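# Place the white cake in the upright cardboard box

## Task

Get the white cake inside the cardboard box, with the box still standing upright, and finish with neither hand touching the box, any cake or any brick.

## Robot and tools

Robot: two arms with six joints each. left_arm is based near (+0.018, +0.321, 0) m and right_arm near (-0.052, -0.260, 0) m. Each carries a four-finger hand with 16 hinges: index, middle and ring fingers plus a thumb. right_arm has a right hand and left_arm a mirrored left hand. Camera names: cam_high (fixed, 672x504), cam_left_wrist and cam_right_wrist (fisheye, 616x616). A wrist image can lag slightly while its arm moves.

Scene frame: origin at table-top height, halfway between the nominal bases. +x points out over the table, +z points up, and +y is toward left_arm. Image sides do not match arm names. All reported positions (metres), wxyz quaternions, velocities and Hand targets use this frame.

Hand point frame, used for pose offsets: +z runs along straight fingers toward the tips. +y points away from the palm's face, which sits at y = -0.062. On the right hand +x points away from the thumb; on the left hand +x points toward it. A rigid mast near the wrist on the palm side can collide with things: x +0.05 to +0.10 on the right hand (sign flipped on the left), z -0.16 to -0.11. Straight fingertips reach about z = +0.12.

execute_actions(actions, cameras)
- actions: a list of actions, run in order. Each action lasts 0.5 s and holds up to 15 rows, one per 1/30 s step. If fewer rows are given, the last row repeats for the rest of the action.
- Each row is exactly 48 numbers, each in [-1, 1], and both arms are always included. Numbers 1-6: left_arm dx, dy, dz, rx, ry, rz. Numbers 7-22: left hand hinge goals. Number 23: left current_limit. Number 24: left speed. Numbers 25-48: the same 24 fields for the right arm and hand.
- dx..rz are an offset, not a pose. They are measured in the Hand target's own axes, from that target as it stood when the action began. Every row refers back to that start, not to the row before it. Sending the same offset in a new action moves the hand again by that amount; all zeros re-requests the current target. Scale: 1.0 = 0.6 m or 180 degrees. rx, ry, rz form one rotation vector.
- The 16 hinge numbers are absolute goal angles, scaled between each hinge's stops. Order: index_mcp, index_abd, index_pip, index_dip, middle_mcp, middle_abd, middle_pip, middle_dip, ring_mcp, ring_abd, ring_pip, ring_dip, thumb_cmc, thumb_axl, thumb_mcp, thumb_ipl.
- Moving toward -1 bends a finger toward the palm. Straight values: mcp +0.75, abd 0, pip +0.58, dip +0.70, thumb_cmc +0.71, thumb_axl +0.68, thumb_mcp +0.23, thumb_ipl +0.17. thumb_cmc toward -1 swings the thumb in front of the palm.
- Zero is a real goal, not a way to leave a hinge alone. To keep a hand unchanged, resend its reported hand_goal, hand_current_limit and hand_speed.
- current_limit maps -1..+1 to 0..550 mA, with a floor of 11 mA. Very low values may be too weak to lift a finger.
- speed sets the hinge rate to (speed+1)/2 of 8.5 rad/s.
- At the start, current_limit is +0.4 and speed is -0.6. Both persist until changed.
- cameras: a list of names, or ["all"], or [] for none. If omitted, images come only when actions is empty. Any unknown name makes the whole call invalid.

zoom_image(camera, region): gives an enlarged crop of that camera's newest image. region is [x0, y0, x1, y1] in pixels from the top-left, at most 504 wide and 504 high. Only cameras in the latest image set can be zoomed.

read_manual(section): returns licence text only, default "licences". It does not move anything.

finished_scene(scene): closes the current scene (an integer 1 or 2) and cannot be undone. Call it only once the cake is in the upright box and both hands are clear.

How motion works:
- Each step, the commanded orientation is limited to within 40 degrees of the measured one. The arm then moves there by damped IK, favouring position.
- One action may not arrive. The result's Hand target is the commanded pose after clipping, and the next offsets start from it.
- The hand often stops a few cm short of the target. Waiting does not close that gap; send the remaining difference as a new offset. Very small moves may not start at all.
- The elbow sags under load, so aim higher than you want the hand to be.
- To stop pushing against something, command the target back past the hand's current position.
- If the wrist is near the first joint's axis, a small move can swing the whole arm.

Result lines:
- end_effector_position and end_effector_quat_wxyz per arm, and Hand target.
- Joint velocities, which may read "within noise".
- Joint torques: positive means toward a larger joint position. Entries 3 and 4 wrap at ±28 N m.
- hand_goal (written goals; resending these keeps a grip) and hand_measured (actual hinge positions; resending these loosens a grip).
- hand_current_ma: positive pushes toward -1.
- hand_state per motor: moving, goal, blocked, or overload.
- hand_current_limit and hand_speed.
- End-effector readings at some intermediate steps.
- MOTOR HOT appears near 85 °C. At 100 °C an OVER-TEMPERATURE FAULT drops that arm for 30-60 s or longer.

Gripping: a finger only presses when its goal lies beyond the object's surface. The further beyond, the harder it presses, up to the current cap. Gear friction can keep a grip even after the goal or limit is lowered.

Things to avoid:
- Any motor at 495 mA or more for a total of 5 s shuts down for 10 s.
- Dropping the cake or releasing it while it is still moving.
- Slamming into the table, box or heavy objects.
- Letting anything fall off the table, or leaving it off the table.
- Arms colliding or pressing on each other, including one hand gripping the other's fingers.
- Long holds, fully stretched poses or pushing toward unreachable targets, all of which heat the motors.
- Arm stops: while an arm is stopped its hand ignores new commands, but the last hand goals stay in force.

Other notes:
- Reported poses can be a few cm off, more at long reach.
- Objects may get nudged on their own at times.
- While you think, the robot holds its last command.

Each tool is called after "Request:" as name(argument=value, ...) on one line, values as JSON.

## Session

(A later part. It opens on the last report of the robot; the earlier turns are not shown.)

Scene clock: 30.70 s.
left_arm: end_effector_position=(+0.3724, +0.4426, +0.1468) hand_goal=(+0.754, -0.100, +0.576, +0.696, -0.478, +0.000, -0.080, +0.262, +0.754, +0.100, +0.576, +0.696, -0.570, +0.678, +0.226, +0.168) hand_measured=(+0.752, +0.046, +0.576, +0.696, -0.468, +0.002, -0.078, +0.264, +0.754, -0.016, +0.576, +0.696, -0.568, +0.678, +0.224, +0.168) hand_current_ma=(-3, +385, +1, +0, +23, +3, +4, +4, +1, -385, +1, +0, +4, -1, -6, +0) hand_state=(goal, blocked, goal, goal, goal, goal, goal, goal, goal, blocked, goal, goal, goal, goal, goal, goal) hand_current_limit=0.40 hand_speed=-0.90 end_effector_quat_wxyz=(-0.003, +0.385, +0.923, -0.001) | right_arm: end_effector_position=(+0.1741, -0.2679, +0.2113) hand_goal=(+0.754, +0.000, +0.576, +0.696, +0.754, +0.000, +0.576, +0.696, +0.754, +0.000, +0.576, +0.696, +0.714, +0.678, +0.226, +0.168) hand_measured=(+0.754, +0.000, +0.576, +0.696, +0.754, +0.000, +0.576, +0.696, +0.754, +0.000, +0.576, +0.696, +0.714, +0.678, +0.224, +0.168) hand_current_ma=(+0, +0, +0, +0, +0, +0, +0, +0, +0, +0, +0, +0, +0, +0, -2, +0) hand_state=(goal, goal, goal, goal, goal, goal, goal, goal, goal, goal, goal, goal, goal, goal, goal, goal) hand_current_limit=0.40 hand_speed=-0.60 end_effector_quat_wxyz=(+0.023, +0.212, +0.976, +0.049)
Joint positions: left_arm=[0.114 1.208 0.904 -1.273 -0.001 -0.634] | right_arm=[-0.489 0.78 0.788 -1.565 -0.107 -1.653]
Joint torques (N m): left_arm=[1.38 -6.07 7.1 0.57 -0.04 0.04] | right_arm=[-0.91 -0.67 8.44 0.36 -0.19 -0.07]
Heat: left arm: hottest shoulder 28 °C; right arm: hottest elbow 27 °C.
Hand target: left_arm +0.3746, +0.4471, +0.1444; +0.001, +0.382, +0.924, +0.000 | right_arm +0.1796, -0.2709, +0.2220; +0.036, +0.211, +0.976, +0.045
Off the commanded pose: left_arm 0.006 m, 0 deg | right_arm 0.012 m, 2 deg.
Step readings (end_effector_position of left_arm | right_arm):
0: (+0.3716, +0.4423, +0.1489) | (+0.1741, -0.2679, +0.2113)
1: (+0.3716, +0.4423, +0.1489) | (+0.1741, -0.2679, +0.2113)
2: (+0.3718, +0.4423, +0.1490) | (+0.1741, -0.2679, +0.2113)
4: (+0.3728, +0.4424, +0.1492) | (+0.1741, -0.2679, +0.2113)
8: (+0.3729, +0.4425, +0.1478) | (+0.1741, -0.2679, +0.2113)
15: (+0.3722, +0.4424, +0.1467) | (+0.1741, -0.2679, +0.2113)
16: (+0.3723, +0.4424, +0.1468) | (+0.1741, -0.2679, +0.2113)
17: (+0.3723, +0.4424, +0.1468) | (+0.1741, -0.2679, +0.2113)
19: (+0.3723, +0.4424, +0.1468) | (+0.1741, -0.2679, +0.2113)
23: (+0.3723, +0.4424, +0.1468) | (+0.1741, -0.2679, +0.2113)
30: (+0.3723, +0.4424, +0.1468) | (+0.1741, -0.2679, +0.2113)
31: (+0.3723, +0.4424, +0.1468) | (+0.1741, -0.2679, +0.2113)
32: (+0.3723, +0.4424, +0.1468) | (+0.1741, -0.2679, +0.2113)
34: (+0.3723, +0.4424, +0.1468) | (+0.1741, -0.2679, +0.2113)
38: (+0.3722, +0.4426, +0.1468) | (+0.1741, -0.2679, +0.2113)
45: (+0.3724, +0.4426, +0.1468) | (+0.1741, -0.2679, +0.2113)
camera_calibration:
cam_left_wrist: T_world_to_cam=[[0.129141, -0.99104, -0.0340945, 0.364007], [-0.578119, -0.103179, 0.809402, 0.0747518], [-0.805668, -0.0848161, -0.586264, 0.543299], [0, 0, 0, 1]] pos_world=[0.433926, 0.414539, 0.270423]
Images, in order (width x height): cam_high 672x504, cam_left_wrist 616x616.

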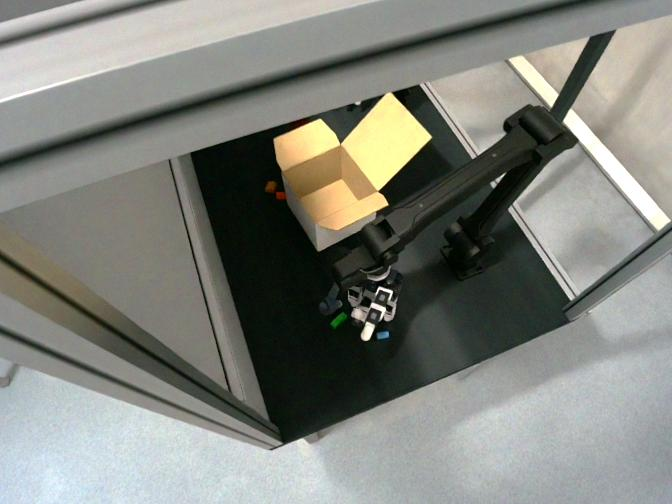

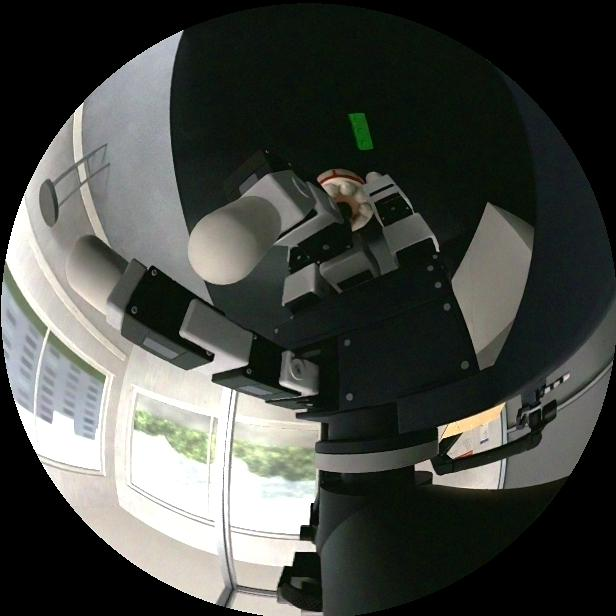

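Request:
execute_actions(actions=[[[0,0,-0.02,0,0,0,0.754,-0.1,0.576,0.696,-0.479,0,-0.08,0.261,0.754,0.1,0.576,0.696,-0.571,0.678,0.226,0.168,0.6,-0.9,0,0,0,0,0,0,0.754,0,0.576,0.696,0.754,0,0.576,0.696,0.754,0,0.576,0.696,0.714,0.678,0.226,0.168,0.4,-0.6]],[[0,0,-0.03,0,0,0,0.754,-0.1,0.576,0.696,-0.479,0,-0.08,0.261,0.754,0.1,0.576,0.696,-0.571,0.678,0.226,0.168,0.6,-0.9,0,0,0,0,0,0,0.754,0,0.576,0.696,0.754,0,0.576,0.696,0.754,0,0.576,0.696,0.714,0.678,0.226,0.168,0.4,-0.6]],[[0,0,-0.03,0,0,0,0.754,-0.1,0.576,0.696,-0.479,0,-0.08,0.261,0.754,0.1,0.576,0.696,-0.571,0.678,0.226,0.168,0.6,-0.9,0,0,0,0,0,0,0.754,0,0.576,0.696,0.754,0,0.576,0.696,0.754,0,0.576,0.696,0.714,0.678,0.226,0.168,0.4,-0.6]]], cameras=["cam_high","cam_left_wrist"])

Request:
zoom_image(camera="cam_high", region=[300, 230, 430, 360])

Request:
zoom_image(camera="cam_left_wrist", region=[240, 80, 460, 300])

Scene clock: 33.10 s.
left_arm: end_effector_position=(+0.3597, +0.4407, +0.1659) hand_goal=(+0.754, -0.100, +0.576, +0.696, -0.478, +0.000, -0.080, +0.262, +0.754, +0.100, +0.576, +0.696, -0.570, +0.678, +0.226, +0.168) hand_measured=(+0.750, +0.046, +0.576, +0.696, -0.468, +0.002, -0.078, +0.264, +0.754, -0.016, +0.576, +0.696, -0.568, +0.678, +0.224, +0.168) hand_current_ma=(-8, +440, +0, +0, +23, +3, +4, +4, -1, -390, +1, +0, +4, -1, -6, +0) hand_state=(goal, blocked, goal, goal, goal, goal, goal, goal, goal, blocked, goal, goal, goal, goal, goal, goal) hand_current_limit=0.60 hand_speed=-0.90 end_effector_quat_wxyz=(-0.023, +0.385, +0.923, -0.013) | right_arm: end_effector_position=(+0.1741, -0.2679, +0.2113) hand_goal=(+0.754, +0.000, +0.576, +0.696, +0.754, +0.000, +0.576, +0.696, +0.754, +0.000, +0.576, +0.696, +0.714, +0.678, +0.226, +0.168) hand_measured=(+0.754, +0.000, +0.576, +0.696, +0.754, +0.000, +0.576, +0.696, +0.754, +0.000, +0.576, +0.696, +0.714, +0.678, +0.224, +0.168) hand_current_ma=(+0, +0, +0, +0, +0, +0, +0, +0, +0, +0, +0, +0, +0, +0, -2, +0) hand_state=(goal, goal, goal, goal, goal, goal, goal, goal, goal, goal, goal, goal, goal, goal, goal, goal) hand_current_limit=0.40 hand_speed=-0.60 end_effector_quat_wxyz=(+0.023, +0.212, +0.976, +0.049)
Joint positions: left_arm=[0.114 1.187 0.946 -1.382 -0.001 -0.634] | right_arm=[-0.489 0.78 0.788 -1.565 -0.107 -1.653]
Joint torques (N m): left_arm=[1.32 -7.24 11.45 -0.57 -0.08 0.03] | right_arm=[-0.67 -1.26 8.35 0.27 -0.15 -0.05]
Heat: left arm: hottest shoulder 28 °C; right arm: hottest elbow 27 °C.
Hand target: left_arm +0.3745, +0.4471, +0.1924; +0.001, +0.382, +0.924, +0.000 | right_arm +0.1796, -0.2709, +0.2220; +0.036, +0.211, +0.976, +0.045
Off the commanded pose: left_arm 0.031 m, 3 deg | right_arm 0.012 m, 2 deg.
Step readings (end_effector_position of left_arm | right_arm):
0: (+0.3724, +0.4426, +0.1468) | (+0.1741, -0.2679, +0.2113)
1: (+0.3724, +0.4426, +0.1468) | (+0.1741, -0.2679, +0.2113)
2: (+0.3724, +0.4426, +0.1468) | (+0.1741, -0.2679, +0.2113)
4: (+0.3724, +0.4426, +0.1468) | (+0.1741, -0.2679, +0.2113)
8: (+0.3720, +0.4425, +0.1467) | (+0.1741, -0.2679, +0.2113)
15: (+0.3713, +0.4424, +0.1465) | (+0.1741, -0.2679, +0.2113)
16: (+0.3712, +0.4424, +0.1465) | (+0.1741, -0.2679, +0.2113)
17: (+0.3700, +0.4422, +0.1462) | (+0.1741, -0.2679, +0.2113)
19: (+0.3667, +0.4417, +0.1458) | (+0.1741, -0.2679, +0.2113)
23: (+0.3604, +0.4408, +0.1455) | (+0.1741, -0.2679, +0.2113)
30: (+0.3581, +0.4405, +0.1451) | (+0.1741, -0.2679, +0.2113)
31: (+0.3579, +0.4404, +0.1452) | (+0.1741, -0.2679, +0.2113)
32: (+0.3573, +0.4403, +0.1458) | (+0.1741, -0.2679, +0.2113)
34: (+0.3563, +0.4402, +0.1488) | (+0.1741, -0.2679, +0.2113)
38: (+0.3581, +0.4405, +0.1592) | (+0.1741, -0.2679, +0.2113)
45: (+0.3601, +0.4408, +0.1660) | (+0.1741, -0.2679, +0.2113)
camera_calibration:
cam_left_wrist: T_world_to_cam=[[0.127549, -0.991274, -0.0332599, 0.365027], [-0.539932, -0.0975253, 0.83604, 0.0310126], [-0.831988, -0.0886779, -0.54766, 0.548827], [0, 0, 0, 1]] pos_world=[0.426803, 0.413535, 0.286783]
Images, in order (width x height): cam_high 672x504, cam_left_wrist 616x616.

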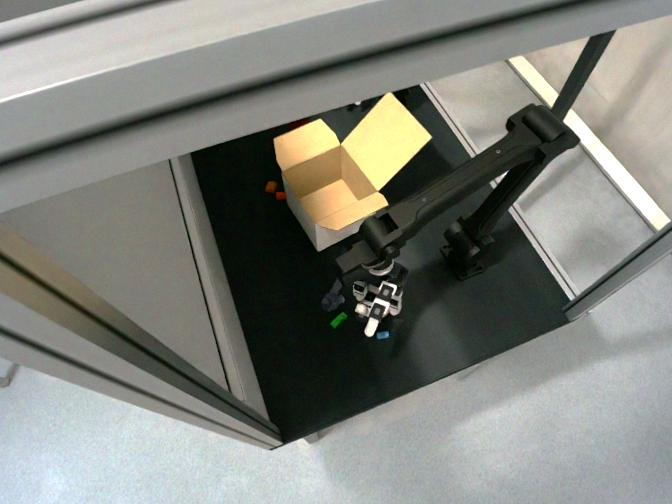

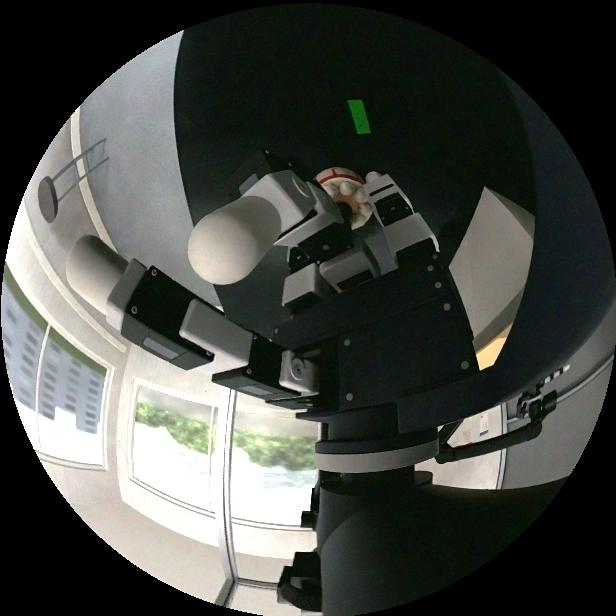

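Scaled by 3.877 from the camera's 672x504 image, which has a finer 960x720 frame.

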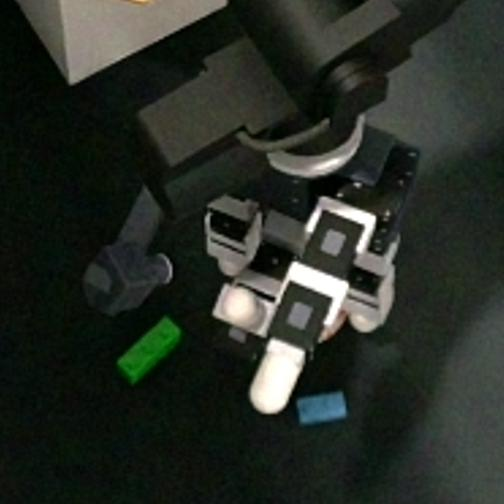

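Scaled by 2.291 from the camera's 616x616 image, which has a finer 880x880 frame.

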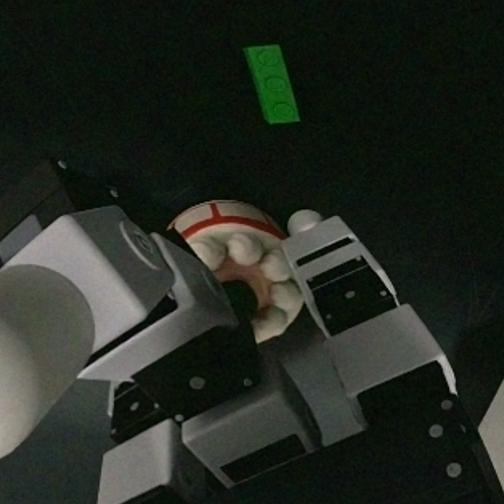

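Request:
execute_actions(actions=[[[0,0,-0.10,0,0,0,0.754,-0.1,0.576,0.696,-0.479,0,-0.591,0.406,0.754,0.1,0.576,0.696,-0.571,0.678,0.226,0.168,0.6,-0.9,0,0,0,0,0,0,0.754,0,0.576,0.696,0.754,0,0.576,0.696,0.754,0,0.576,0.696,0.714,0.678,0.226,0.168,0.4,-0.6]],[[0,0,-0.117,0,0,0,0.754,-0.1,0.576,0.696,-0.479,0,-0.591,0.406,0.754,0.1,0.576,0.696,-0.571,0.678,0.226,0.168,0.6,-0.9,0,0,0,0,0,0,0.754,0,0.576,0.696,0.754,0,0.576,0.696,0.754,0,0.576,0.696,0.714,0.678,0.226,0.168,0.4,-0.6]]], cameras=["cam_high","cam_left_wrist"])

Request:
zoom_image(camera="cam_high", region=[260, 90, 460, 360])

Request:
zoom_image(camera="cam_left_wrist", region=[240, 80, 460, 300])

Scene clock: 40.07 s.
left_arm: end_effector_position=(+0.3670, +0.4418, +0.2995) hand_goal=(+0.754, -0.100, +0.576, +0.696, -0.478, +0.000, -0.590, +0.406, +0.754, +0.100, +0.576, +0.696, -0.570, +0.678, +0.226, +0.168) hand_measured=(+0.748, +0.046, +0.576, +0.696, -0.468, +0.002, -0.586, +0.404, +0.756, -0.014, +0.576, +0.696, -0.568, +0.678, +0.224, +0.168) hand_current_ma=(-15, +440, -1, +0, +24, +3, +7, -4, +5, -385, +1, +0, +3, -1, -7, +0) hand_state=(goal, blocked, goal, goal, goal, goal, goal, goal, goal, blocked, goal, goal, goal, goal, goal, goal) hand_current_limit=0.60 hand_speed=-0.90 end_effector_quat_wxyz=(-0.005, +0.385, +0.923, -0.003) | right_arm: end_effector_position=(+0.1741, -0.2679, +0.2113) hand_goal=(+0.754, +0.000, +0.576, +0.696, +0.754, +0.000, +0.576, +0.696, +0.754, +0.000, +0.576, +0.696, +0.714, +0.678, +0.226, +0.168) hand_measured=(+0.754, +0.000, +0.576, +0.696, +0.754, +0.000, +0.576, +0.696, +0.754, +0.000, +0.576, +0.696, +0.714, +0.678, +0.224, +0.168) hand_current_ma=(+0, +0, +0, +0, +0, +0, +0, +0, +0, +0, +0, +0, +0, +0, -2, +0) hand_state=(goal, goal, goal, goal, goal, goal, goal, goal, goal, goal, goal, goal, goal, goal, goal, goal) hand_current_limit=0.40 hand_speed=-0.60 end_effector_quat_wxyz=(+0.023, +0.212, +0.976, +0.049)
Joint positions: left_arm=[0.114 1.157 1.27 -1.696 -0.001 -0.633] | right_arm=[-0.489 0.78 0.788 -1.565 -0.107 -1.653]
Joint torques (N m): left_arm=[1.14 -6.12 11.6 -0.51 -0.26 0] | right_arm=[-0.62 -1.49 8.35 0.38 -0.21 -0.03]
Heat: left arm: hottest elbow 29 °C; right arm: hottest elbow 28 °C.
Hand target: left_arm +0.3744, +0.4473, +0.3225; +0.000, +0.382, +0.924, +0.000 | right_arm +0.1796, -0.2709, +0.2220; +0.036, +0.211, +0.976, +0.045
Off the commanded pose: left_arm 0.025 m, 1 deg | right_arm 0.012 m, 2 deg.
joint sent to its limit (left arm) — joint 4 (wrist pitch), lower limit. The joint targets still meet the commanded pose.
Step readings (end_effector_position of left_arm | right_arm):
0: (+0.3597, +0.4407, +0.1659) | (+0.1741, -0.2679, +0.2113)
1: (+0.3595, +0.4407, +0.1661) | (+0.1741, -0.2679, +0.2113)
2: (+0.3577, +0.4404, +0.1679) | (+0.1741, -0.2679, +0.2113)
4: (+0.3554, +0.4400, +0.1773) | (+0.1741, -0.2679, +0.2113)
8: (+0.3610, +0.4409, +0.2095) | (+0.1741, -0.2679, +0.2113)
15: (+0.3644, +0.4414, +0.2307) | (+0.1741, -0.2679, +0.2113)
16: (+0.3637, +0.4413, +0.2307) | (+0.1741, -0.2679, +0.2113)
17: (+0.3615, +0.4409, +0.2327) | (+0.1741, -0.2679, +0.2113)
19: (+0.3581, +0.4405, +0.2432) | (+0.1741, -0.2679, +0.2113)
23: (+0.3649, +0.4415, +0.2808) | (+0.1741, -0.2679, +0.2113)
30: (+0.3677, +0.4419, +0.2996) | (+0.1741, -0.2679, +0.2113)
camera_calibration:
cam_left_wrist: T_world_to_cam=[[0.128514, -0.991125, -0.0339926, 0.369364], [-0.57297, -0.102184, 0.813182, -0.0555511], [-0.809438, -0.0850284, -0.581017, 0.628362], [0, 0, 0, 1]] pos_world=[0.429323, 0.413838, 0.422818]
Images, in order (width x height): cam_high 672x504, cam_left_wrist 616x616.

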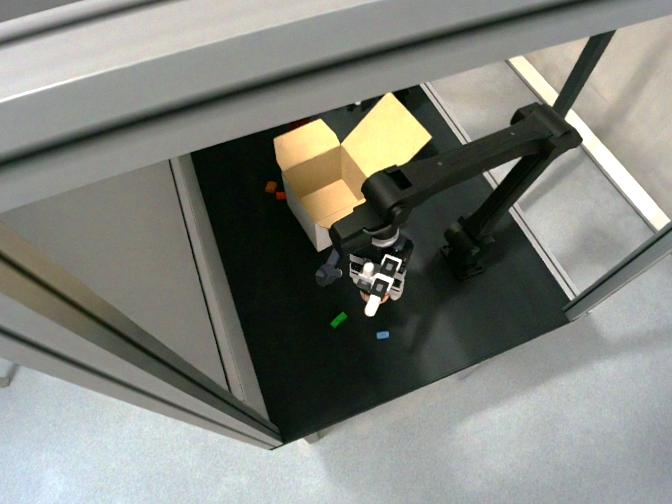

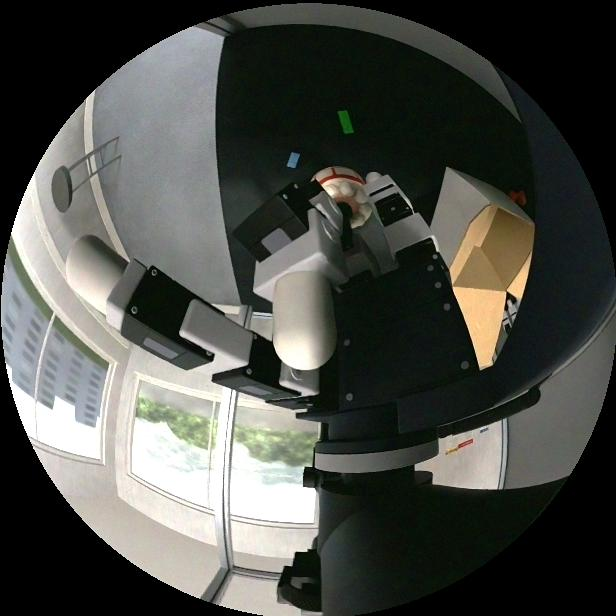

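Scaled by 1.867 from the camera's 672x504 image, which has a finer 960x720 frame.

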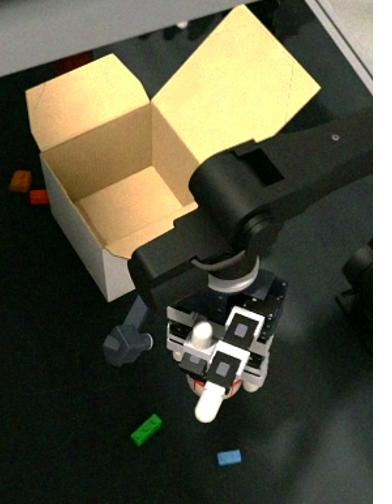

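Scaled by 2.291 from the camera's 616x616 image, which has a finer 880x880 frame.

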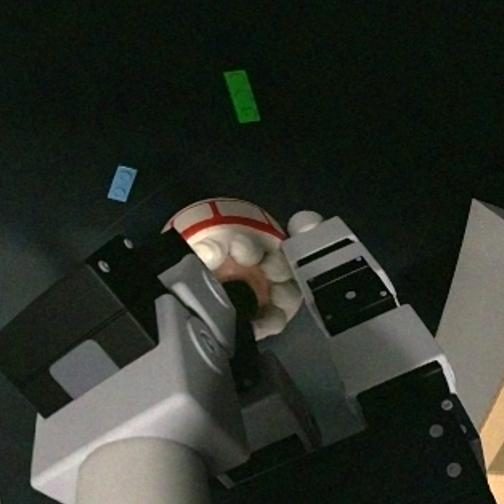

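Request:
execute_actions(actions=[[[-0.1069,-0.0041,-0.0158,0,0,0.0278,0.754,-0.1,0.576,0.696,-0.479,0,-0.591,0.406,0.754,0.1,0.576,0.696,-0.571,0.678,0.226,0.168,0.6,-0.9,0,0,0,0,0,0,0.754,0,0.576,0.696,0.754,0,0.576,0.696,0.754,0,0.576,0.696,0.714,0.678,0.226,0.168,0.4,-0.6]],[[-0.1069,0.0052,-0.0158,0,0,0.0278,0.754,-0.1,0.576,0.696,-0.479,0,-0.591,0.406,0.754,0.1,0.576,0.696,-0.571,0.678,0.226,0.168,0.6,-0.9,0,0,0,0,0,0,0.754,0,0.576,0.696,0.754,0,0.576,0.696,0.754,0,0.576,0.696,0.714,0.678,0.226,0.168,0.4,-0.6]],[[-0.106,0.0145,-0.0158,0,0,0.0278,0.754,-0.1,0.576,0.696,-0.479,0,-0.591,0.406,0.754,0.1,0.576,0.696,-0.571,0.678,0.226,0.168,0.6,-0.9,0,0,0,0,0,0,0.754,0,0.576,0.696,0.754,0,0.576,0.696,0.754,0,0.576,0.696,0.714,0.678,0.226,0.168,0.4,-0.6]],[[-0.1043,0.0237,-0.0158,0,0,0.0278,0.754,-0.1,0.576,0.696,-0.479,0,-0.591,0.406,0.754,0.1,0.576,0.696,-0.571,0.678,0.226,0.168,0.6,-0.9,0,0,0,0,0,0,0.754,0,0.576,0.696,0.754,0,0.576,0.696,0.754,0,0.576,0.696,0.714,0.678,0.226,0.168,0.4,-0.6]]], cameras=["cam_high","cam_left_wrist"])

Request:
zoom_image(camera="cam_high", region=[260, 90, 460, 360])

Request:
zoom_image(camera="cam_left_wrist", region=[240, 80, 560, 400])

Scene clock: 43.43 s.
left_arm: end_effector_position=(+0.5382, +0.2628, +0.3312) hand_goal=(+0.754, -0.100, +0.576, +0.696, -0.478, +0.000, -0.590, +0.406, +0.754, +0.100, +0.576, +0.696, -0.570, +0.678, +0.226, +0.168) hand_measured=(+0.748, +0.046, +0.574, +0.696, -0.468, +0.002, -0.586, +0.404, +0.758, -0.012, +0.578, +0.696, -0.570, +0.678, +0.224, +0.168) hand_current_ma=(-15, +440, -2, +0, +24, +3, +6, -4, +10, -378, +2, +0, +1, -1, -7, +0) hand_state=(goal, blocked, goal, goal, goal, goal, goal, goal, goal, blocked, goal, goal, goal, goal, goal, goal) hand_current_limit=0.60 hand_speed=-0.90 end_effector_quat_wxyz=(+0.016, +0.534, +0.845, +0.011) | right_arm: end_effector_position=(+0.1741, -0.2679, +0.2113) hand_goal=(+0.754, +0.000, +0.576, +0.696, +0.754, +0.000, +0.576, +0.696, +0.754, +0.000, +0.576, +0.696, +0.714, +0.678, +0.226, +0.168) hand_measured=(+0.754, +0.000, +0.576, +0.696, +0.754, +0.000, +0.576, +0.696, +0.754, +0.000, +0.576, +0.696, +0.714, +0.678, +0.224, +0.168) hand_current_ma=(+0, +0, +0, +0, +0, +0, +0, +0, +0, +0, +0, +0, +0, +0, -2, +0) hand_state=(goal, goal, goal, goal, goal, goal, goal, goal, goal, goal, goal, goal, goal, goal, goal, goal) hand_current_limit=0.40 hand_speed=-0.60 end_effector_quat_wxyz=(+0.023, +0.212, +0.976, +0.049)
Joint positions: left_arm=[-0.285 1.552 1.724 -1.706 -0.012 -0.694] | right_arm=[-0.489 0.78 0.788 -1.565 -0.107 -1.653]
Joint torques (N m): left_arm=[0.26 -13.57 12.1 -0.02 -0.27 0.03] | right_arm=[-0.44 -1.85 8.55 0.25 -0.17 -0.07]
Heat: left arm: hottest elbow 29 °C; right arm: hottest elbow 28 °C.
Hand target: left_arm +0.5489, +0.2591, +0.3607; +0.001, +0.537, +0.844, +0.000 | right_arm +0.1796, -0.2709, +0.2220; +0.036, +0.211, +0.976, +0.045
Off the commanded pose: left_arm 0.032 m, 2 deg | right_arm 0.012 m, 2 deg.
joint sent to its limit (left arm) — joint 4 (wrist pitch), lower limit. The joint targets are off in orientation, not in position.
Step readings (end_effector_position of left_arm | right_arm):
0: (+0.3670, +0.4418, +0.2995) | (+0.1741, -0.2679, +0.2113)
1: (+0.3670, +0.4418, +0.2995) | (+0.1741, -0.2679, +0.2113)
2: (+0.3683, +0.4400, +0.3000) | (+0.1741, -0.2679, +0.2113)
4: (+0.3753, +0.4344, +0.3026) | (+0.1741, -0.2679, +0.2113)
8: (+0.3989, +0.4096, +0.3072) | (+0.1741, -0.2679, +0.2113)
15: (+0.4067, +0.4001, +0.3028) | (+0.1741, -0.2679, +0.2113)
16: (+0.4069, +0.4000, +0.3030) | (+0.1741, -0.2679, +0.2113)
17: (+0.4085, +0.3976, +0.3044) | (+0.1741, -0.2679, +0.2113)
19: (+0.4174, +0.3913, +0.3100) | (+0.1741, -0.2679, +0.2113)
23: (+0.4416, +0.3641, +0.3185) | (+0.1741, -0.2679, +0.2113)
30: (+0.4502, +0.3533, +0.3120) | (+0.1741, -0.2679, +0.2113)
31: (+0.4504, +0.3534, +0.3120) | (+0.1741, -0.2679, +0.2113)
32: (+0.4523, +0.3512, +0.3132) | (+0.1741, -0.2679, +0.2113)
34: (+0.4618, +0.3453, +0.3191) | (+0.1741, -0.2679, +0.2113)
38: (+0.4852, +0.3200, +0.3281) | (+0.1741, -0.2679, +0.2113)
45: (+0.4935, +0.3078, +0.3206) | (+0.1741, -0.2679, +0.2113)
46: (+0.4939, +0.3077, +0.3204) | (+0.1741, -0.2679, +0.2113)
47: (+0.4960, +0.3055, +0.3217) | (+0.1741, -0.2679, +0.2113)
49: (+0.5064, +0.2997, +0.3280) | (+0.1741, -0.2679, +0.2113)
53: (+0.5288, +0.2761, +0.3375) | (+0.1741, -0.2679, +0.2113)
60: (+0.5368, +0.2631, +0.3292) | (+0.1741, -0.2679, +0.2113)
camera_calibration:
cam_left_wrist: T_world_to_cam=[[-0.205331, -0.97774, -0.0431761, 0.350147], [-0.61481, 0.0945377, 0.782988, -0.0206852], [-0.761477, 0.187317, -0.620536, 0.685767], [0, 0, 0, 1]] pos_world=[0.581374, 0.215852, 0.456857]
Images, in order (width x height): cam_high 672x504, cam_left_wrist 616x616.

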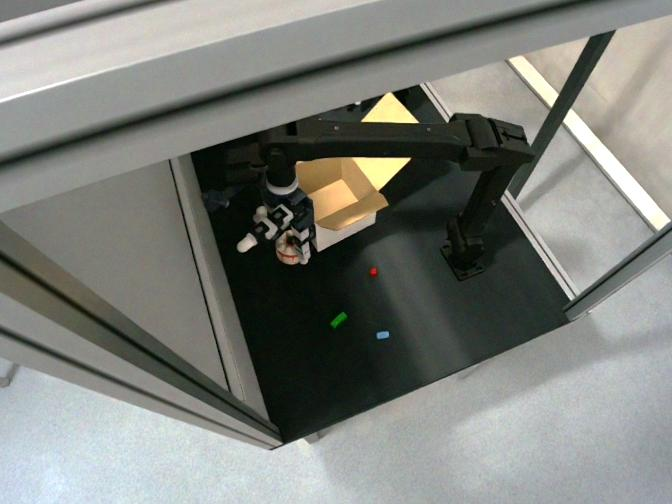

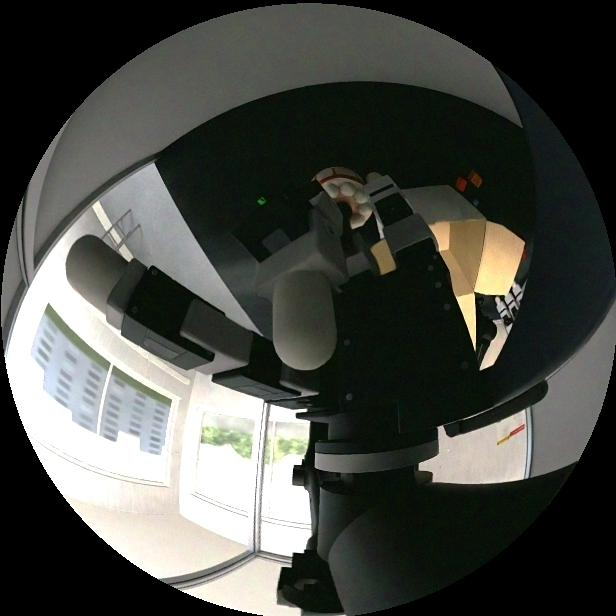

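Scaled by 1.867 from the camera's 672x504 image, which has a finer 960x720 frame.

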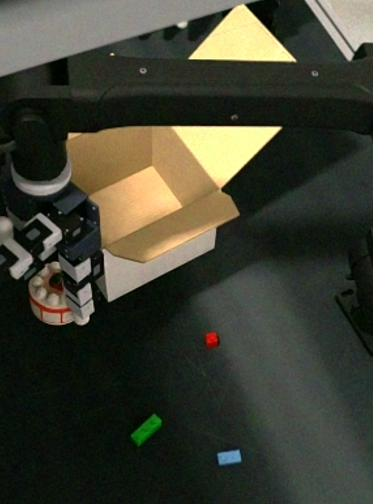

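Scaled by 1.575 from the camera's 616x616 image, which has a finer 880x880 frame.

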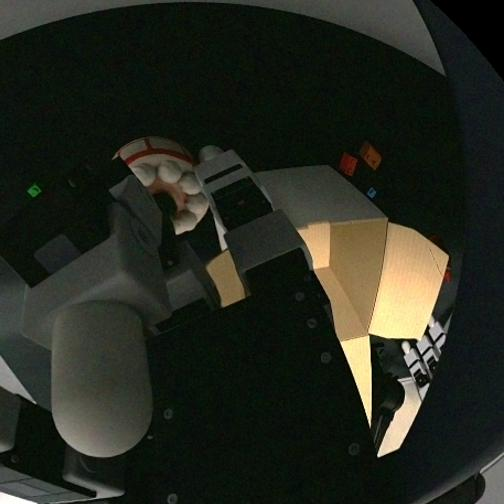

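Request:
execute_actions(actions=[[[-0.0779,-0.0432,-0.005,0,0,0.0185,0.754,-0.1,0.576,0.696,-0.479,0,-0.591,0.406,0.754,0.1,0.576,0.696,-0.571,0.678,0.226,0.168,0.6,-0.9,0,0,0,0,0,0,0.754,0,0.576,0.696,0.754,0,0.576,0.696,0.754,0,0.576,0.696,0.714,0.678,0.226,0.168,0.4,-0.6]],[[-0.0803,-0.0385,-0.005,0,0,0.0185,0.754,-0.1,0.576,0.696,-0.479,0,-0.591,0.406,0.754,0.1,0.576,0.696,-0.571,0.678,0.226,0.168,0.6,-0.9,0,0,0,0,0,0,0.754,0,0.576,0.696,0.754,0,0.576,0.696,0.754,0,0.576,0.696,0.714,0.678,0.226,0.168,0.4,-0.6]],[[-0.0823,-0.0338,-0.005,0,0,0.0185,0.754,-0.1,0.576,0.696,-0.479,0,-0.591,0.406,0.754,0.1,0.576,0.696,-0.571,0.678,0.226,0.168,0.6,-0.9,0,0,0,0,0,0,0.754,0,0.576,0.696,0.754,0,0.576,0.696,0.754,0,0.576,0.696,0.714,0.678,0.226,0.168,0.4,-0.6]]], cameras=["cam_high","cam_left_wrist"])

Request:
zoom_image(camera="cam_left_wrist", region=[240, 80, 560, 400])

Scene clock: 47.27 s.
left_arm: end_effector_position=(+0.5290, +0.1026, +0.3420) hand_goal=(+0.754, -0.100, +0.576, +0.696, -0.478, +0.000, -0.590, +0.406, +0.754, +0.100, +0.576, +0.696, -0.570, +0.678, +0.226, +0.168) hand_measured=(+0.748, +0.046, +0.574, +0.696, -0.468, +0.002, -0.588, +0.404, +0.760, -0.012, +0.578, +0.696, -0.570, +0.678, +0.224, +0.168) hand_current_ma=(-16, +440, -2, +0, +24, +3, +5, -4, +11, -378, +2, +0, +1, -1, -7, +0) hand_state=(goal, blocked, goal, goal, goal, goal, goal, goal, goal, blocked, goal, goal, goal, goal, goal, goal) hand_current_limit=0.60 hand_speed=-0.90 end_effector_quat_wxyz=(+0.036, +0.616, +0.787, +0.015) | right_arm: end_effector_position=(+0.1741, -0.2679, +0.2113) hand_goal=(+0.754, +0.000, +0.576, +0.696, +0.754, +0.000, +0.576, +0.696, +0.754, +0.000, +0.576, +0.696, +0.714, +0.678, +0.226, +0.168) hand_measured=(+0.754, +0.000, +0.576, +0.696, +0.754, +0.000, +0.576, +0.696, +0.754, +0.000, +0.576, +0.696, +0.714, +0.678, +0.224, +0.168) hand_current_ma=(+0, +0, +0, +0, +0, +0, +0, +0, +0, +0, +0, +0, +0, +0, -2, +0) hand_state=(goal, goal, goal, goal, goal, goal, goal, goal, goal, goal, goal, goal, goal, goal, goal, goal) hand_current_limit=0.40 hand_speed=-0.60 end_effector_quat_wxyz=(+0.023, +0.212, +0.976, +0.049)
Joint positions: left_arm=[-0.58 1.636 1.847 -1.706 -0.02 -0.787] | right_arm=[-0.489 0.78 0.788 -1.565 -0.107 -1.653]
Joint torques (N m): left_arm=[0.56 -14.56 12.18 0.06 -0.21 -0.11] | right_arm=[-1.08 -1.32 8.54 0.13 -0.13 -0.07]
Heat: left arm: hottest elbow 30 °C; right arm: hottest elbow 28 °C.
Hand target: left_arm +0.5380, +0.0992, +0.3699; +0.001, +0.609, +0.794, +0.000 | right_arm +0.1796, -0.2709, +0.2220; +0.036, +0.211, +0.976, +0.045
Off the commanded pose: left_arm 0.029 m, 5 deg | right_arm 0.012 m, 2 deg.
joint sent to its limit (left arm) — joint 4 (wrist pitch), lower limit. The joint targets are off in orientation, not in position.
Step readings (end_effector_position of left_arm | right_arm):
0: (+0.5382, +0.2628, +0.3312) | (+0.1741, -0.2679, +0.2113)
1: (+0.5382, +0.2626, +0.3312) | (+0.1741, -0.2679, +0.2113)
2: (+0.5379, +0.2596, +0.3313) | (+0.1741, -0.2679, +0.2113)
4: (+0.5378, +0.2545, +0.3326) | (+0.1741, -0.2679, +0.2113)
8: (+0.5354, +0.2262, +0.3364) | (+0.1741, -0.2679, +0.2113)
15: (+0.5341, +0.2071, +0.3384) | (+0.1741, -0.2679, +0.2113)
16: (+0.5342, +0.2071, +0.3382) | (+0.1741, -0.2679, +0.2113)
17: (+0.5343, +0.2049, +0.3381) | (+0.1741, -0.2679, +0.2113)
19: (+0.5355, +0.1999, +0.3391) | (+0.1741, -0.2679, +0.2113)
23: (+0.5341, +0.1737, +0.3401) | (+0.1741, -0.2679, +0.2113)
30: (+0.5314, +0.1552, +0.3383) | (+0.1741, -0.2679, +0.2113)
31: (+0.5315, +0.1550, +0.3385) | (+0.1741, -0.2679, +0.2113)
32: (+0.5315, +0.1528, +0.3392) | (+0.1741, -0.2679, +0.2113)
34: (+0.5333, +0.1473, +0.3416) | (+0.1741, -0.2679, +0.2113)
38: (+0.5319, +0.1217, +0.3449) | (+0.1741, -0.2679, +0.2113)
45: (+0.5284, +0.1027, +0.3415) | (+0.1741, -0.2679, +0.2113)
camera_calibration:
cam_left_wrist: T_world_to_cam=[[-0.395202, -0.91759, -0.0429319, 0.286363], [-0.612051, 0.228181, 0.757184, -0.0260152], [-0.684989, 0.325517, -0.651789, 0.671538], [0, 0, 0, 1]] pos_world=[0.557245, 0.0501033, 0.469694]
Images, in order (width x height): cam_high 672x504, cam_left_wrist 616x616.

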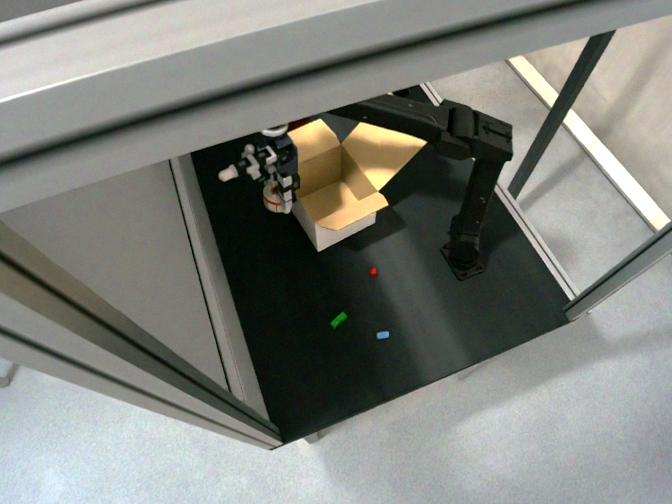

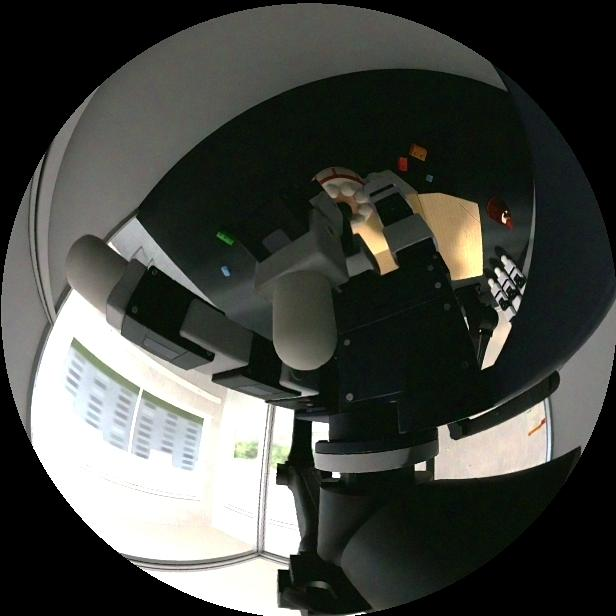

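Scaled by 1.575 from the camera's 616x616 image, which has a finer 880x880 frame.

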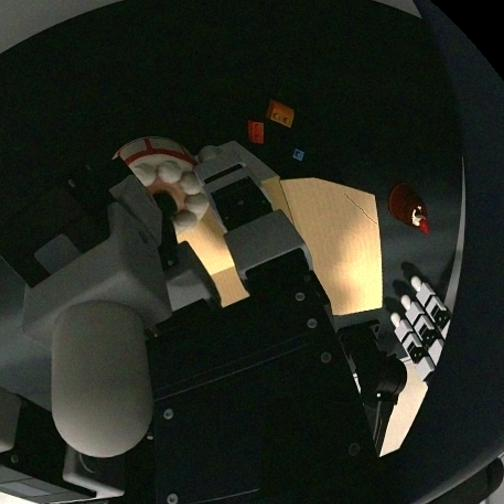

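Request:
execute_actions(actions=[[[-0.006,-0.0897,0,0,0,0.0093,0.754,-0.1,0.576,0.696,-0.479,0,-0.591,0.406,0.754,0.1,0.576,0.696,-0.571,0.678,0.226,0.168,0.6,-0.9,0,0,0,0,0,0,0.754,0,0.576,0.696,0.754,0,0.576,0.696,0.754,0,0.576,0.696,0.714,0.678,0.226,0.168,0.4,-0.6]],[[-0.0087,-0.0894,0,0,0,0.0093,0.754,-0.1,0.576,0.696,-0.479,0,-0.591,0.406,0.754,0.1,0.576,0.696,-0.571,0.678,0.226,0.168,0.6,-0.9,0,0,0,0,0,0,0.754,0,0.576,0.696,0.754,0,0.576,0.696,0.754,0,0.576,0.696,0.714,0.678,0.226,0.168,0.4,-0.6]],[[-0.0112,-0.0891,0,0,0,0.0093,0.754,-0.1,0.576,0.696,-0.479,0,-0.591,0.406,0.754,0.1,0.576,0.696,-0.571,0.678,0.226,0.168,0.6,-0.9,0,0,0,0,0,0,0.754,0,0.576,0.696,0.754,0,0.576,0.696,0.754,0,0.576,0.696,0.714,0.678,0.226,0.168,0.4,-0.6]]], cameras=["cam_high","cam_left_wrist","cam_right_wrist"])

Request:
zoom_image(camera="cam_high", region=[250, 90, 450, 260])

Request:
zoom_image(camera="cam_left_wrist", region=[180, 80, 560, 400])

Request:
zoom_image(camera="cam_right_wrist", region=[300, 0, 616, 300])

Scene clock: 50.37 s.
left_arm: end_effector_position=(+0.3890, +0.0444, +0.3619) hand_goal=(+0.754, -0.100, +0.576, +0.696, -0.478, +0.000, -0.590, +0.406, +0.754, +0.100, +0.576, +0.696, -0.570, +0.678, +0.226, +0.168) hand_measured=(+0.746, +0.046, +0.574, +0.696, -0.468, +0.002, -0.588, +0.404, +0.760, -0.012, +0.578, +0.696, -0.570, +0.678, +0.224, +0.168) hand_current_ma=(-18, +440, -3, +0, +24, +3, +5, -4, +13, -378, +2, +0, +1, -1, -7, +0) hand_state=(goal, blocked, goal, goal, goal, goal, goal, goal, goal, blocked, goal, goal, goal, goal, goal, goal) hand_current_limit=0.60 hand_speed=-0.90 end_effector_quat_wxyz=(+0.050, +0.645, +0.762, +0.005) | right_arm: end_effector_position=(+0.1741, -0.2679, +0.2113) hand_goal=(+0.754, +0.000, +0.576, +0.696, +0.754, +0.000, +0.576, +0.696, +0.754, +0.000, +0.576, +0.696, +0.714, +0.678, +0.226, +0.168) hand_measured=(+0.754, +0.000, +0.576, +0.696, +0.754, +0.000, +0.576, +0.696, +0.754, +0.000, +0.576, +0.696, +0.714, +0.678, +0.224, +0.168) hand_current_ma=(+0, +0, +0, +0, +0, +0, +0, +0, +0, +0, +0, +0, +0, +0, -2, +0) hand_state=(goal, goal, goal, goal, goal, goal, goal, goal, goal, goal, goal, goal, goal, goal, goal, goal) hand_current_limit=0.40 hand_speed=-0.60 end_effector_quat_wxyz=(+0.023, +0.212, +0.976, +0.049)
Joint positions: left_arm=[-0.862 1.419 1.653 -1.706 -0.022 -0.993] | right_arm=[-0.489 0.78 0.788 -1.565 -0.107 -1.653]
Joint torques (N m): left_arm=[0.09 -12.22 7.69 0.08 -0.21 -0.11] | right_arm=[-1.55 -1.67 8.42 0.42 -0.22 -0.06]
Heat: left arm: hottest elbow 30 °C; right arm: hottest elbow 28 °C.
Hand target: left_arm +0.3849, +0.0468, +0.3698; +0.001, +0.643, +0.766, +0.000 | right_arm +0.1796, -0.2709, +0.2220; +0.036, +0.211, +0.976, +0.045
Off the commanded pose: left_arm 0.009 m, 6 deg | right_arm 0.012 m, 2 deg.
joint sent to its limit (left arm) — joint 4 (wrist pitch), lower limit. The joint targets are off in orientation, not in position.
Step readings (end_effector_position of left_arm | right_arm):
0: (+0.5289, +0.1026, +0.3420) | (+0.1741, -0.2679, +0.2113)
1: (+0.5288, +0.1025, +0.3420) | (+0.1741, -0.2679, +0.2113)
2: (+0.5281, +0.1016, +0.3422) | (+0.1741, -0.2679, +0.2113)
4: (+0.5248, +0.0992, +0.3433) | (+0.1741, -0.2679, +0.2113)
8: (+0.5080, +0.0893, +0.3482) | (+0.1741, -0.2679, +0.2113)
15: (+0.4920, +0.0797, +0.3632) | (+0.1741, -0.2679, +0.2113)
16: (+0.4914, +0.0801, +0.3635) | (+0.1741, -0.2679, +0.2113)
17: (+0.4888, +0.0792, +0.3628) | (+0.1741, -0.2679, +0.2113)
19: (+0.4795, +0.0808, +0.3577) | (+0.1741, -0.2679, +0.2113)
23: (+0.4569, +0.0703, +0.3528) | (+0.1741, -0.2679, +0.2113)
30: (+0.4415, +0.0606, +0.3607) | (+0.1741, -0.2679, +0.2113)
31: (+0.4409, +0.0611, +0.3612) | (+0.1741, -0.2679, +0.2113)
32: (+0.4383, +0.0605, +0.3607) | (+0.1741, -0.2679, +0.2113)
34: (+0.4293, +0.0617, +0.3575) | (+0.1741, -0.2679, +0.2113)
38: (+0.4051, +0.0509, +0.3552) | (+0.1741, -0.2679, +0.2113)
45: (+0.3898, +0.0431, +0.3628) | (+0.1741, -0.2679, +0.2113)
camera_calibration:
cam_left_wrist: T_world_to_cam=[[-0.464573, -0.885287, -0.0209519, 0.196109], [-0.599847, 0.297201, 0.74287, -0.116137], [-0.651426, 0.357685, -0.669108, 0.599367], [0, 0, 0, 1]] pos_world=[0.411885, -0.00625581, 0.491425]

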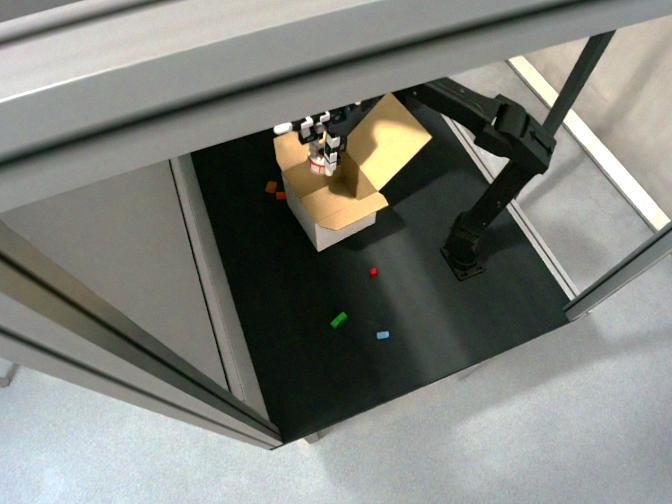

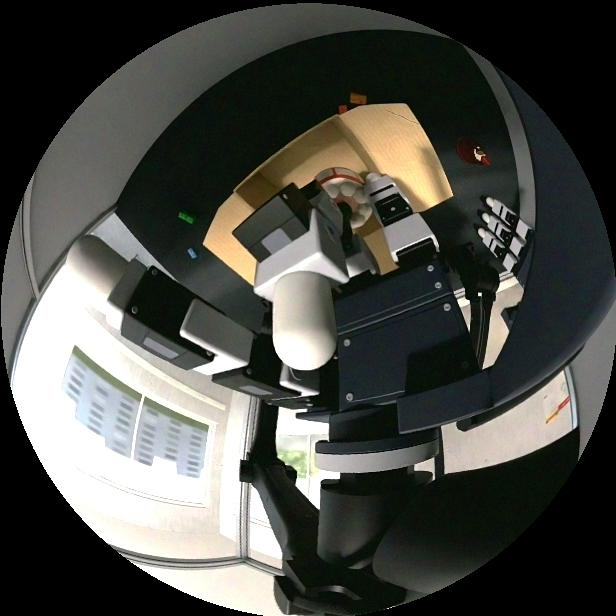

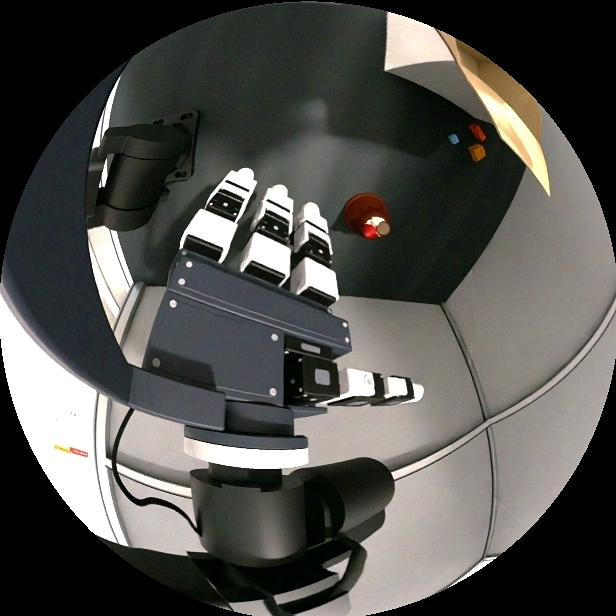

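Scaled by 2.520 from the camera's 672x504 image, which has a finer 960x720 frame.

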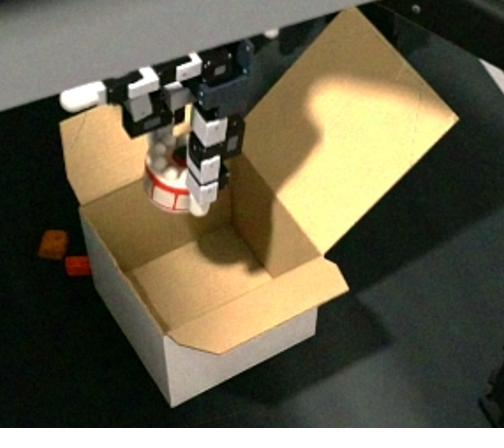

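Scaled by 1.326 from the camera's 616x616 image, which has a finer 880x880 frame.

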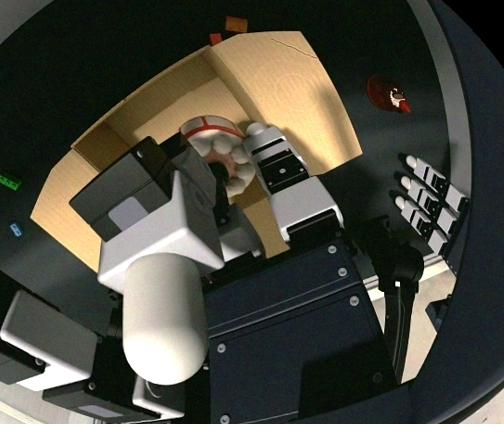

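Scaled by 1.595 from the camera's 616x616 image, which has a finer 880x880 frame.

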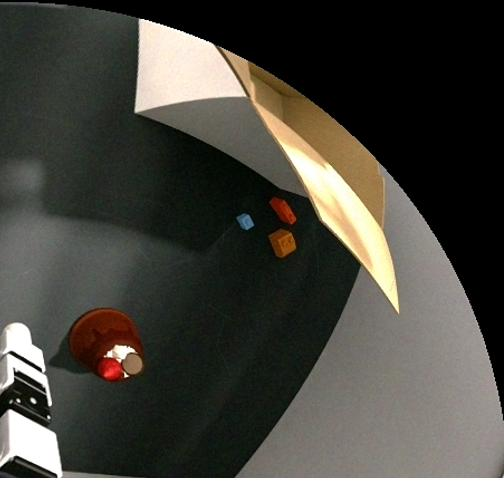

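Request:
zoom_image(camera="cam_left_wrist", region=[200, 90, 420, 270])

Request:
zoom_image(camera="cam_high", region=[270, 110, 370, 210])

Scaled by 2.291 from the camera's 616x616 image, which has a finer 880x880 frame.

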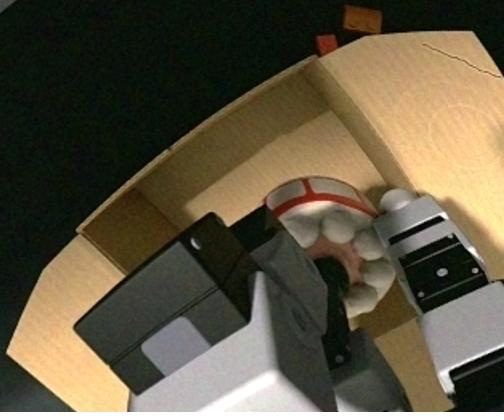

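Scaled by 5.040 from the camera's 672x504 image, which has a finer 960x720 frame.

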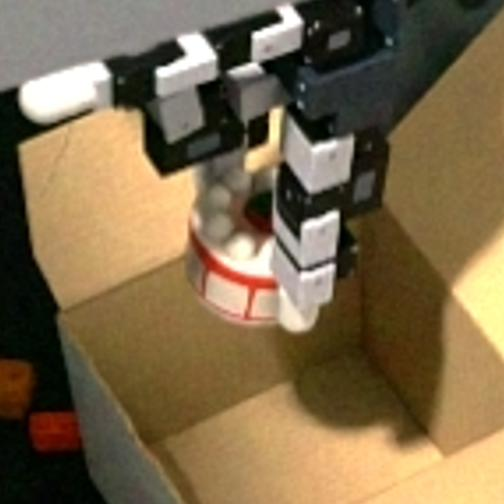

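Request:
execute_actions(actions=[[[0.0242,-0.0127,0.085,0,0,0,0.754,-0.1,0.576,0.696,-0.479,0,-0.591,0.406,0.754,0.1,0.576,0.696,-0.571,0.678,0.226,0.168,0.6,-0.9,0,0,0,0,0,0,0.754,0,0.576,0.696,0.754,0,0.576,0.696,0.754,0,0.576,0.696,0.714,0.678,0.226,0.168,0.4,-0.6]]], cameras=["cam_high","cam_left_wrist"])

Request:
zoom_image(camera="cam_high", region=[270, 110, 400, 240])

Request:
zoom_image(camera="cam_left_wrist", region=[180, 60, 440, 280])

Scene clock: 54.10 s.
left_arm: end_effector_position=(+0.3735, +0.0564, +0.3135) hand_goal=(+0.754, -0.100, +0.576, +0.696, -0.478, +0.000, -0.590, +0.406, +0.754, +0.100, +0.576, +0.696, -0.570, +0.678, +0.226, +0.168) hand_measured=(+0.746, +0.046, +0.574, +0.696, -0.468, +0.002, -0.588, +0.404, +0.760, -0.012, +0.578, +0.696, -0.570, +0.678, +0.224, +0.168) hand_current_ma=(-18, +440, -3, +0, +24, +3, +5, -4, +13, -378, +2, +0, +1, -1, -7, +0) hand_state=(goal, blocked, goal, goal, goal, goal, goal, goal, goal, blocked, goal, goal, goal, goal, goal, goal) hand_current_limit=0.60 hand_speed=-0.90 end_effector_quat_wxyz=(-0.007, +0.646, +0.763, +0.002) | right_arm: end_effector_position=(+0.1741, -0.2679, +0.2113) hand_goal=(+0.754, +0.000, +0.576, +0.696, +0.754, +0.000, +0.576, +0.696, +0.754, +0.000, +0.576, +0.696, +0.714, +0.678, +0.226, +0.168) hand_measured=(+0.754, +0.000, +0.576, +0.696, +0.754, +0.000, +0.576, +0.696, +0.754, +0.000, +0.576, +0.696, +0.714, +0.678, +0.224, +0.168) hand_current_ma=(+0, +0, +0, +0, +0, +0, +0, +0, +0, +0, +0, +0, +0, +0, -2, +0) hand_state=(goal, goal, goal, goal, goal, goal, goal, goal, goal, goal, goal, goal, goal, goal, goal, goal) hand_current_limit=0.40 hand_speed=-0.60 end_effector_quat_wxyz=(+0.023, +0.212, +0.976, +0.049)
Joint positions: left_arm=[-0.862 1.421 1.542 -1.706 -0.003 -0.994] | right_arm=[-0.489 0.78 0.788 -1.565 -0.107 -1.653]
Joint torques (N m): left_arm=[1.03 -11.81 7.84 -0.02 -0.04 -0.05] | right_arm=[-0.62 -1.44 8.4 0.32 -0.15 -0.04]
Heat: left arm: hottest elbow 30 °C; right arm: hottest elbow 28 °C.
Hand target: left_arm +0.3749, +0.0597, +0.3188; +0.001, +0.643, +0.766, +0.000 | right_arm +0.1796, -0.2709, +0.2220; +0.036, +0.211, +0.976, +0.045
Off the commanded pose: left_arm 0.006 m, 1 deg | right_arm 0.012 m, 2 deg.
Step readings (end_effector_position of left_arm | right_arm):
0: (+0.3890, +0.0445, +0.3619) | (+0.1741, -0.2679, +0.2113)
1: (+0.3888, +0.0446, +0.3614) | (+0.1741, -0.2679, +0.2113)
2: (+0.3877, +0.0454, +0.3592) | (+0.1741, -0.2679, +0.2113)
4: (+0.3830, +0.0486, +0.3486) | (+0.1741, -0.2679, +0.2113)
8: (+0.3750, +0.0551, +0.3220) | (+0.1741, -0.2679, +0.2113)
15: (+0.3735, +0.0564, +0.3135) | (+0.1741, -0.2679, +0.2113)
camera_calibration:
cam_left_wrist: T_world_to_cam=[[-0.467438, -0.883089, -0.0406973, 0.205647], [-0.529249, 0.242675, 0.813021, -0.138285], [-0.708094, 0.401576, -0.58081, 0.54358], [0, 0, 0, 1]] pos_world=[0.407846, -0.00312567, 0.436515]
Images, in order (width x height): cam_high 672x504, cam_left_wrist 616x616.

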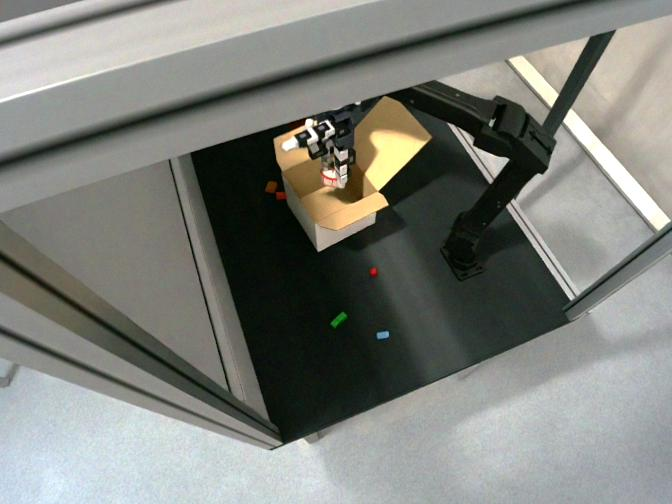

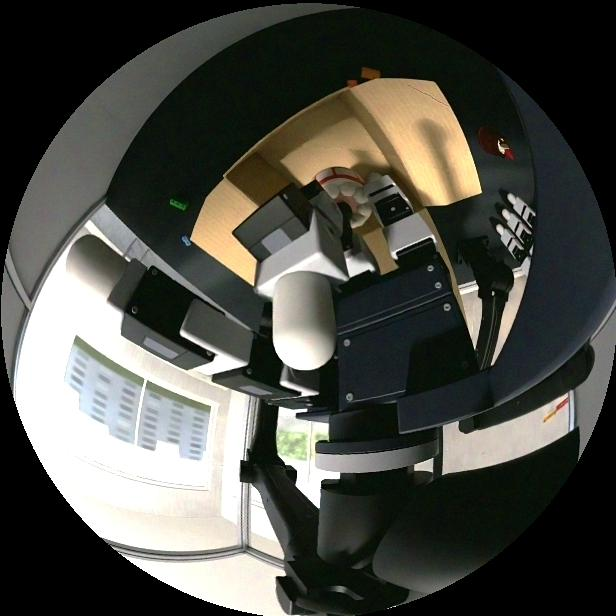

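Scaled by 3.877 from the camera's 672x504 image, which has a finer 960x720 frame.

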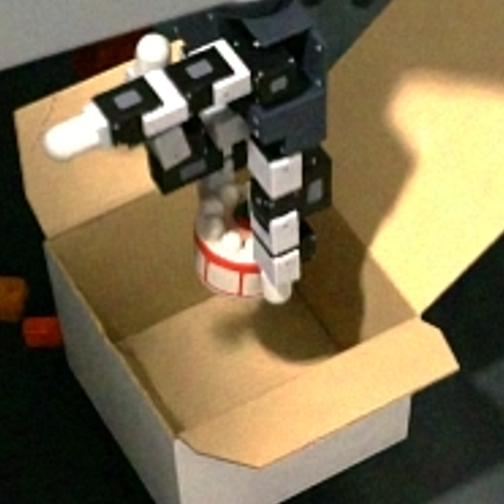

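Scaled by 1.938 from the camera's 616x616 image, which has a finer 880x880 frame.

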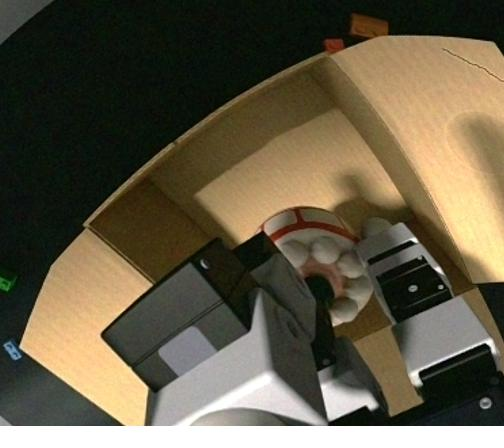

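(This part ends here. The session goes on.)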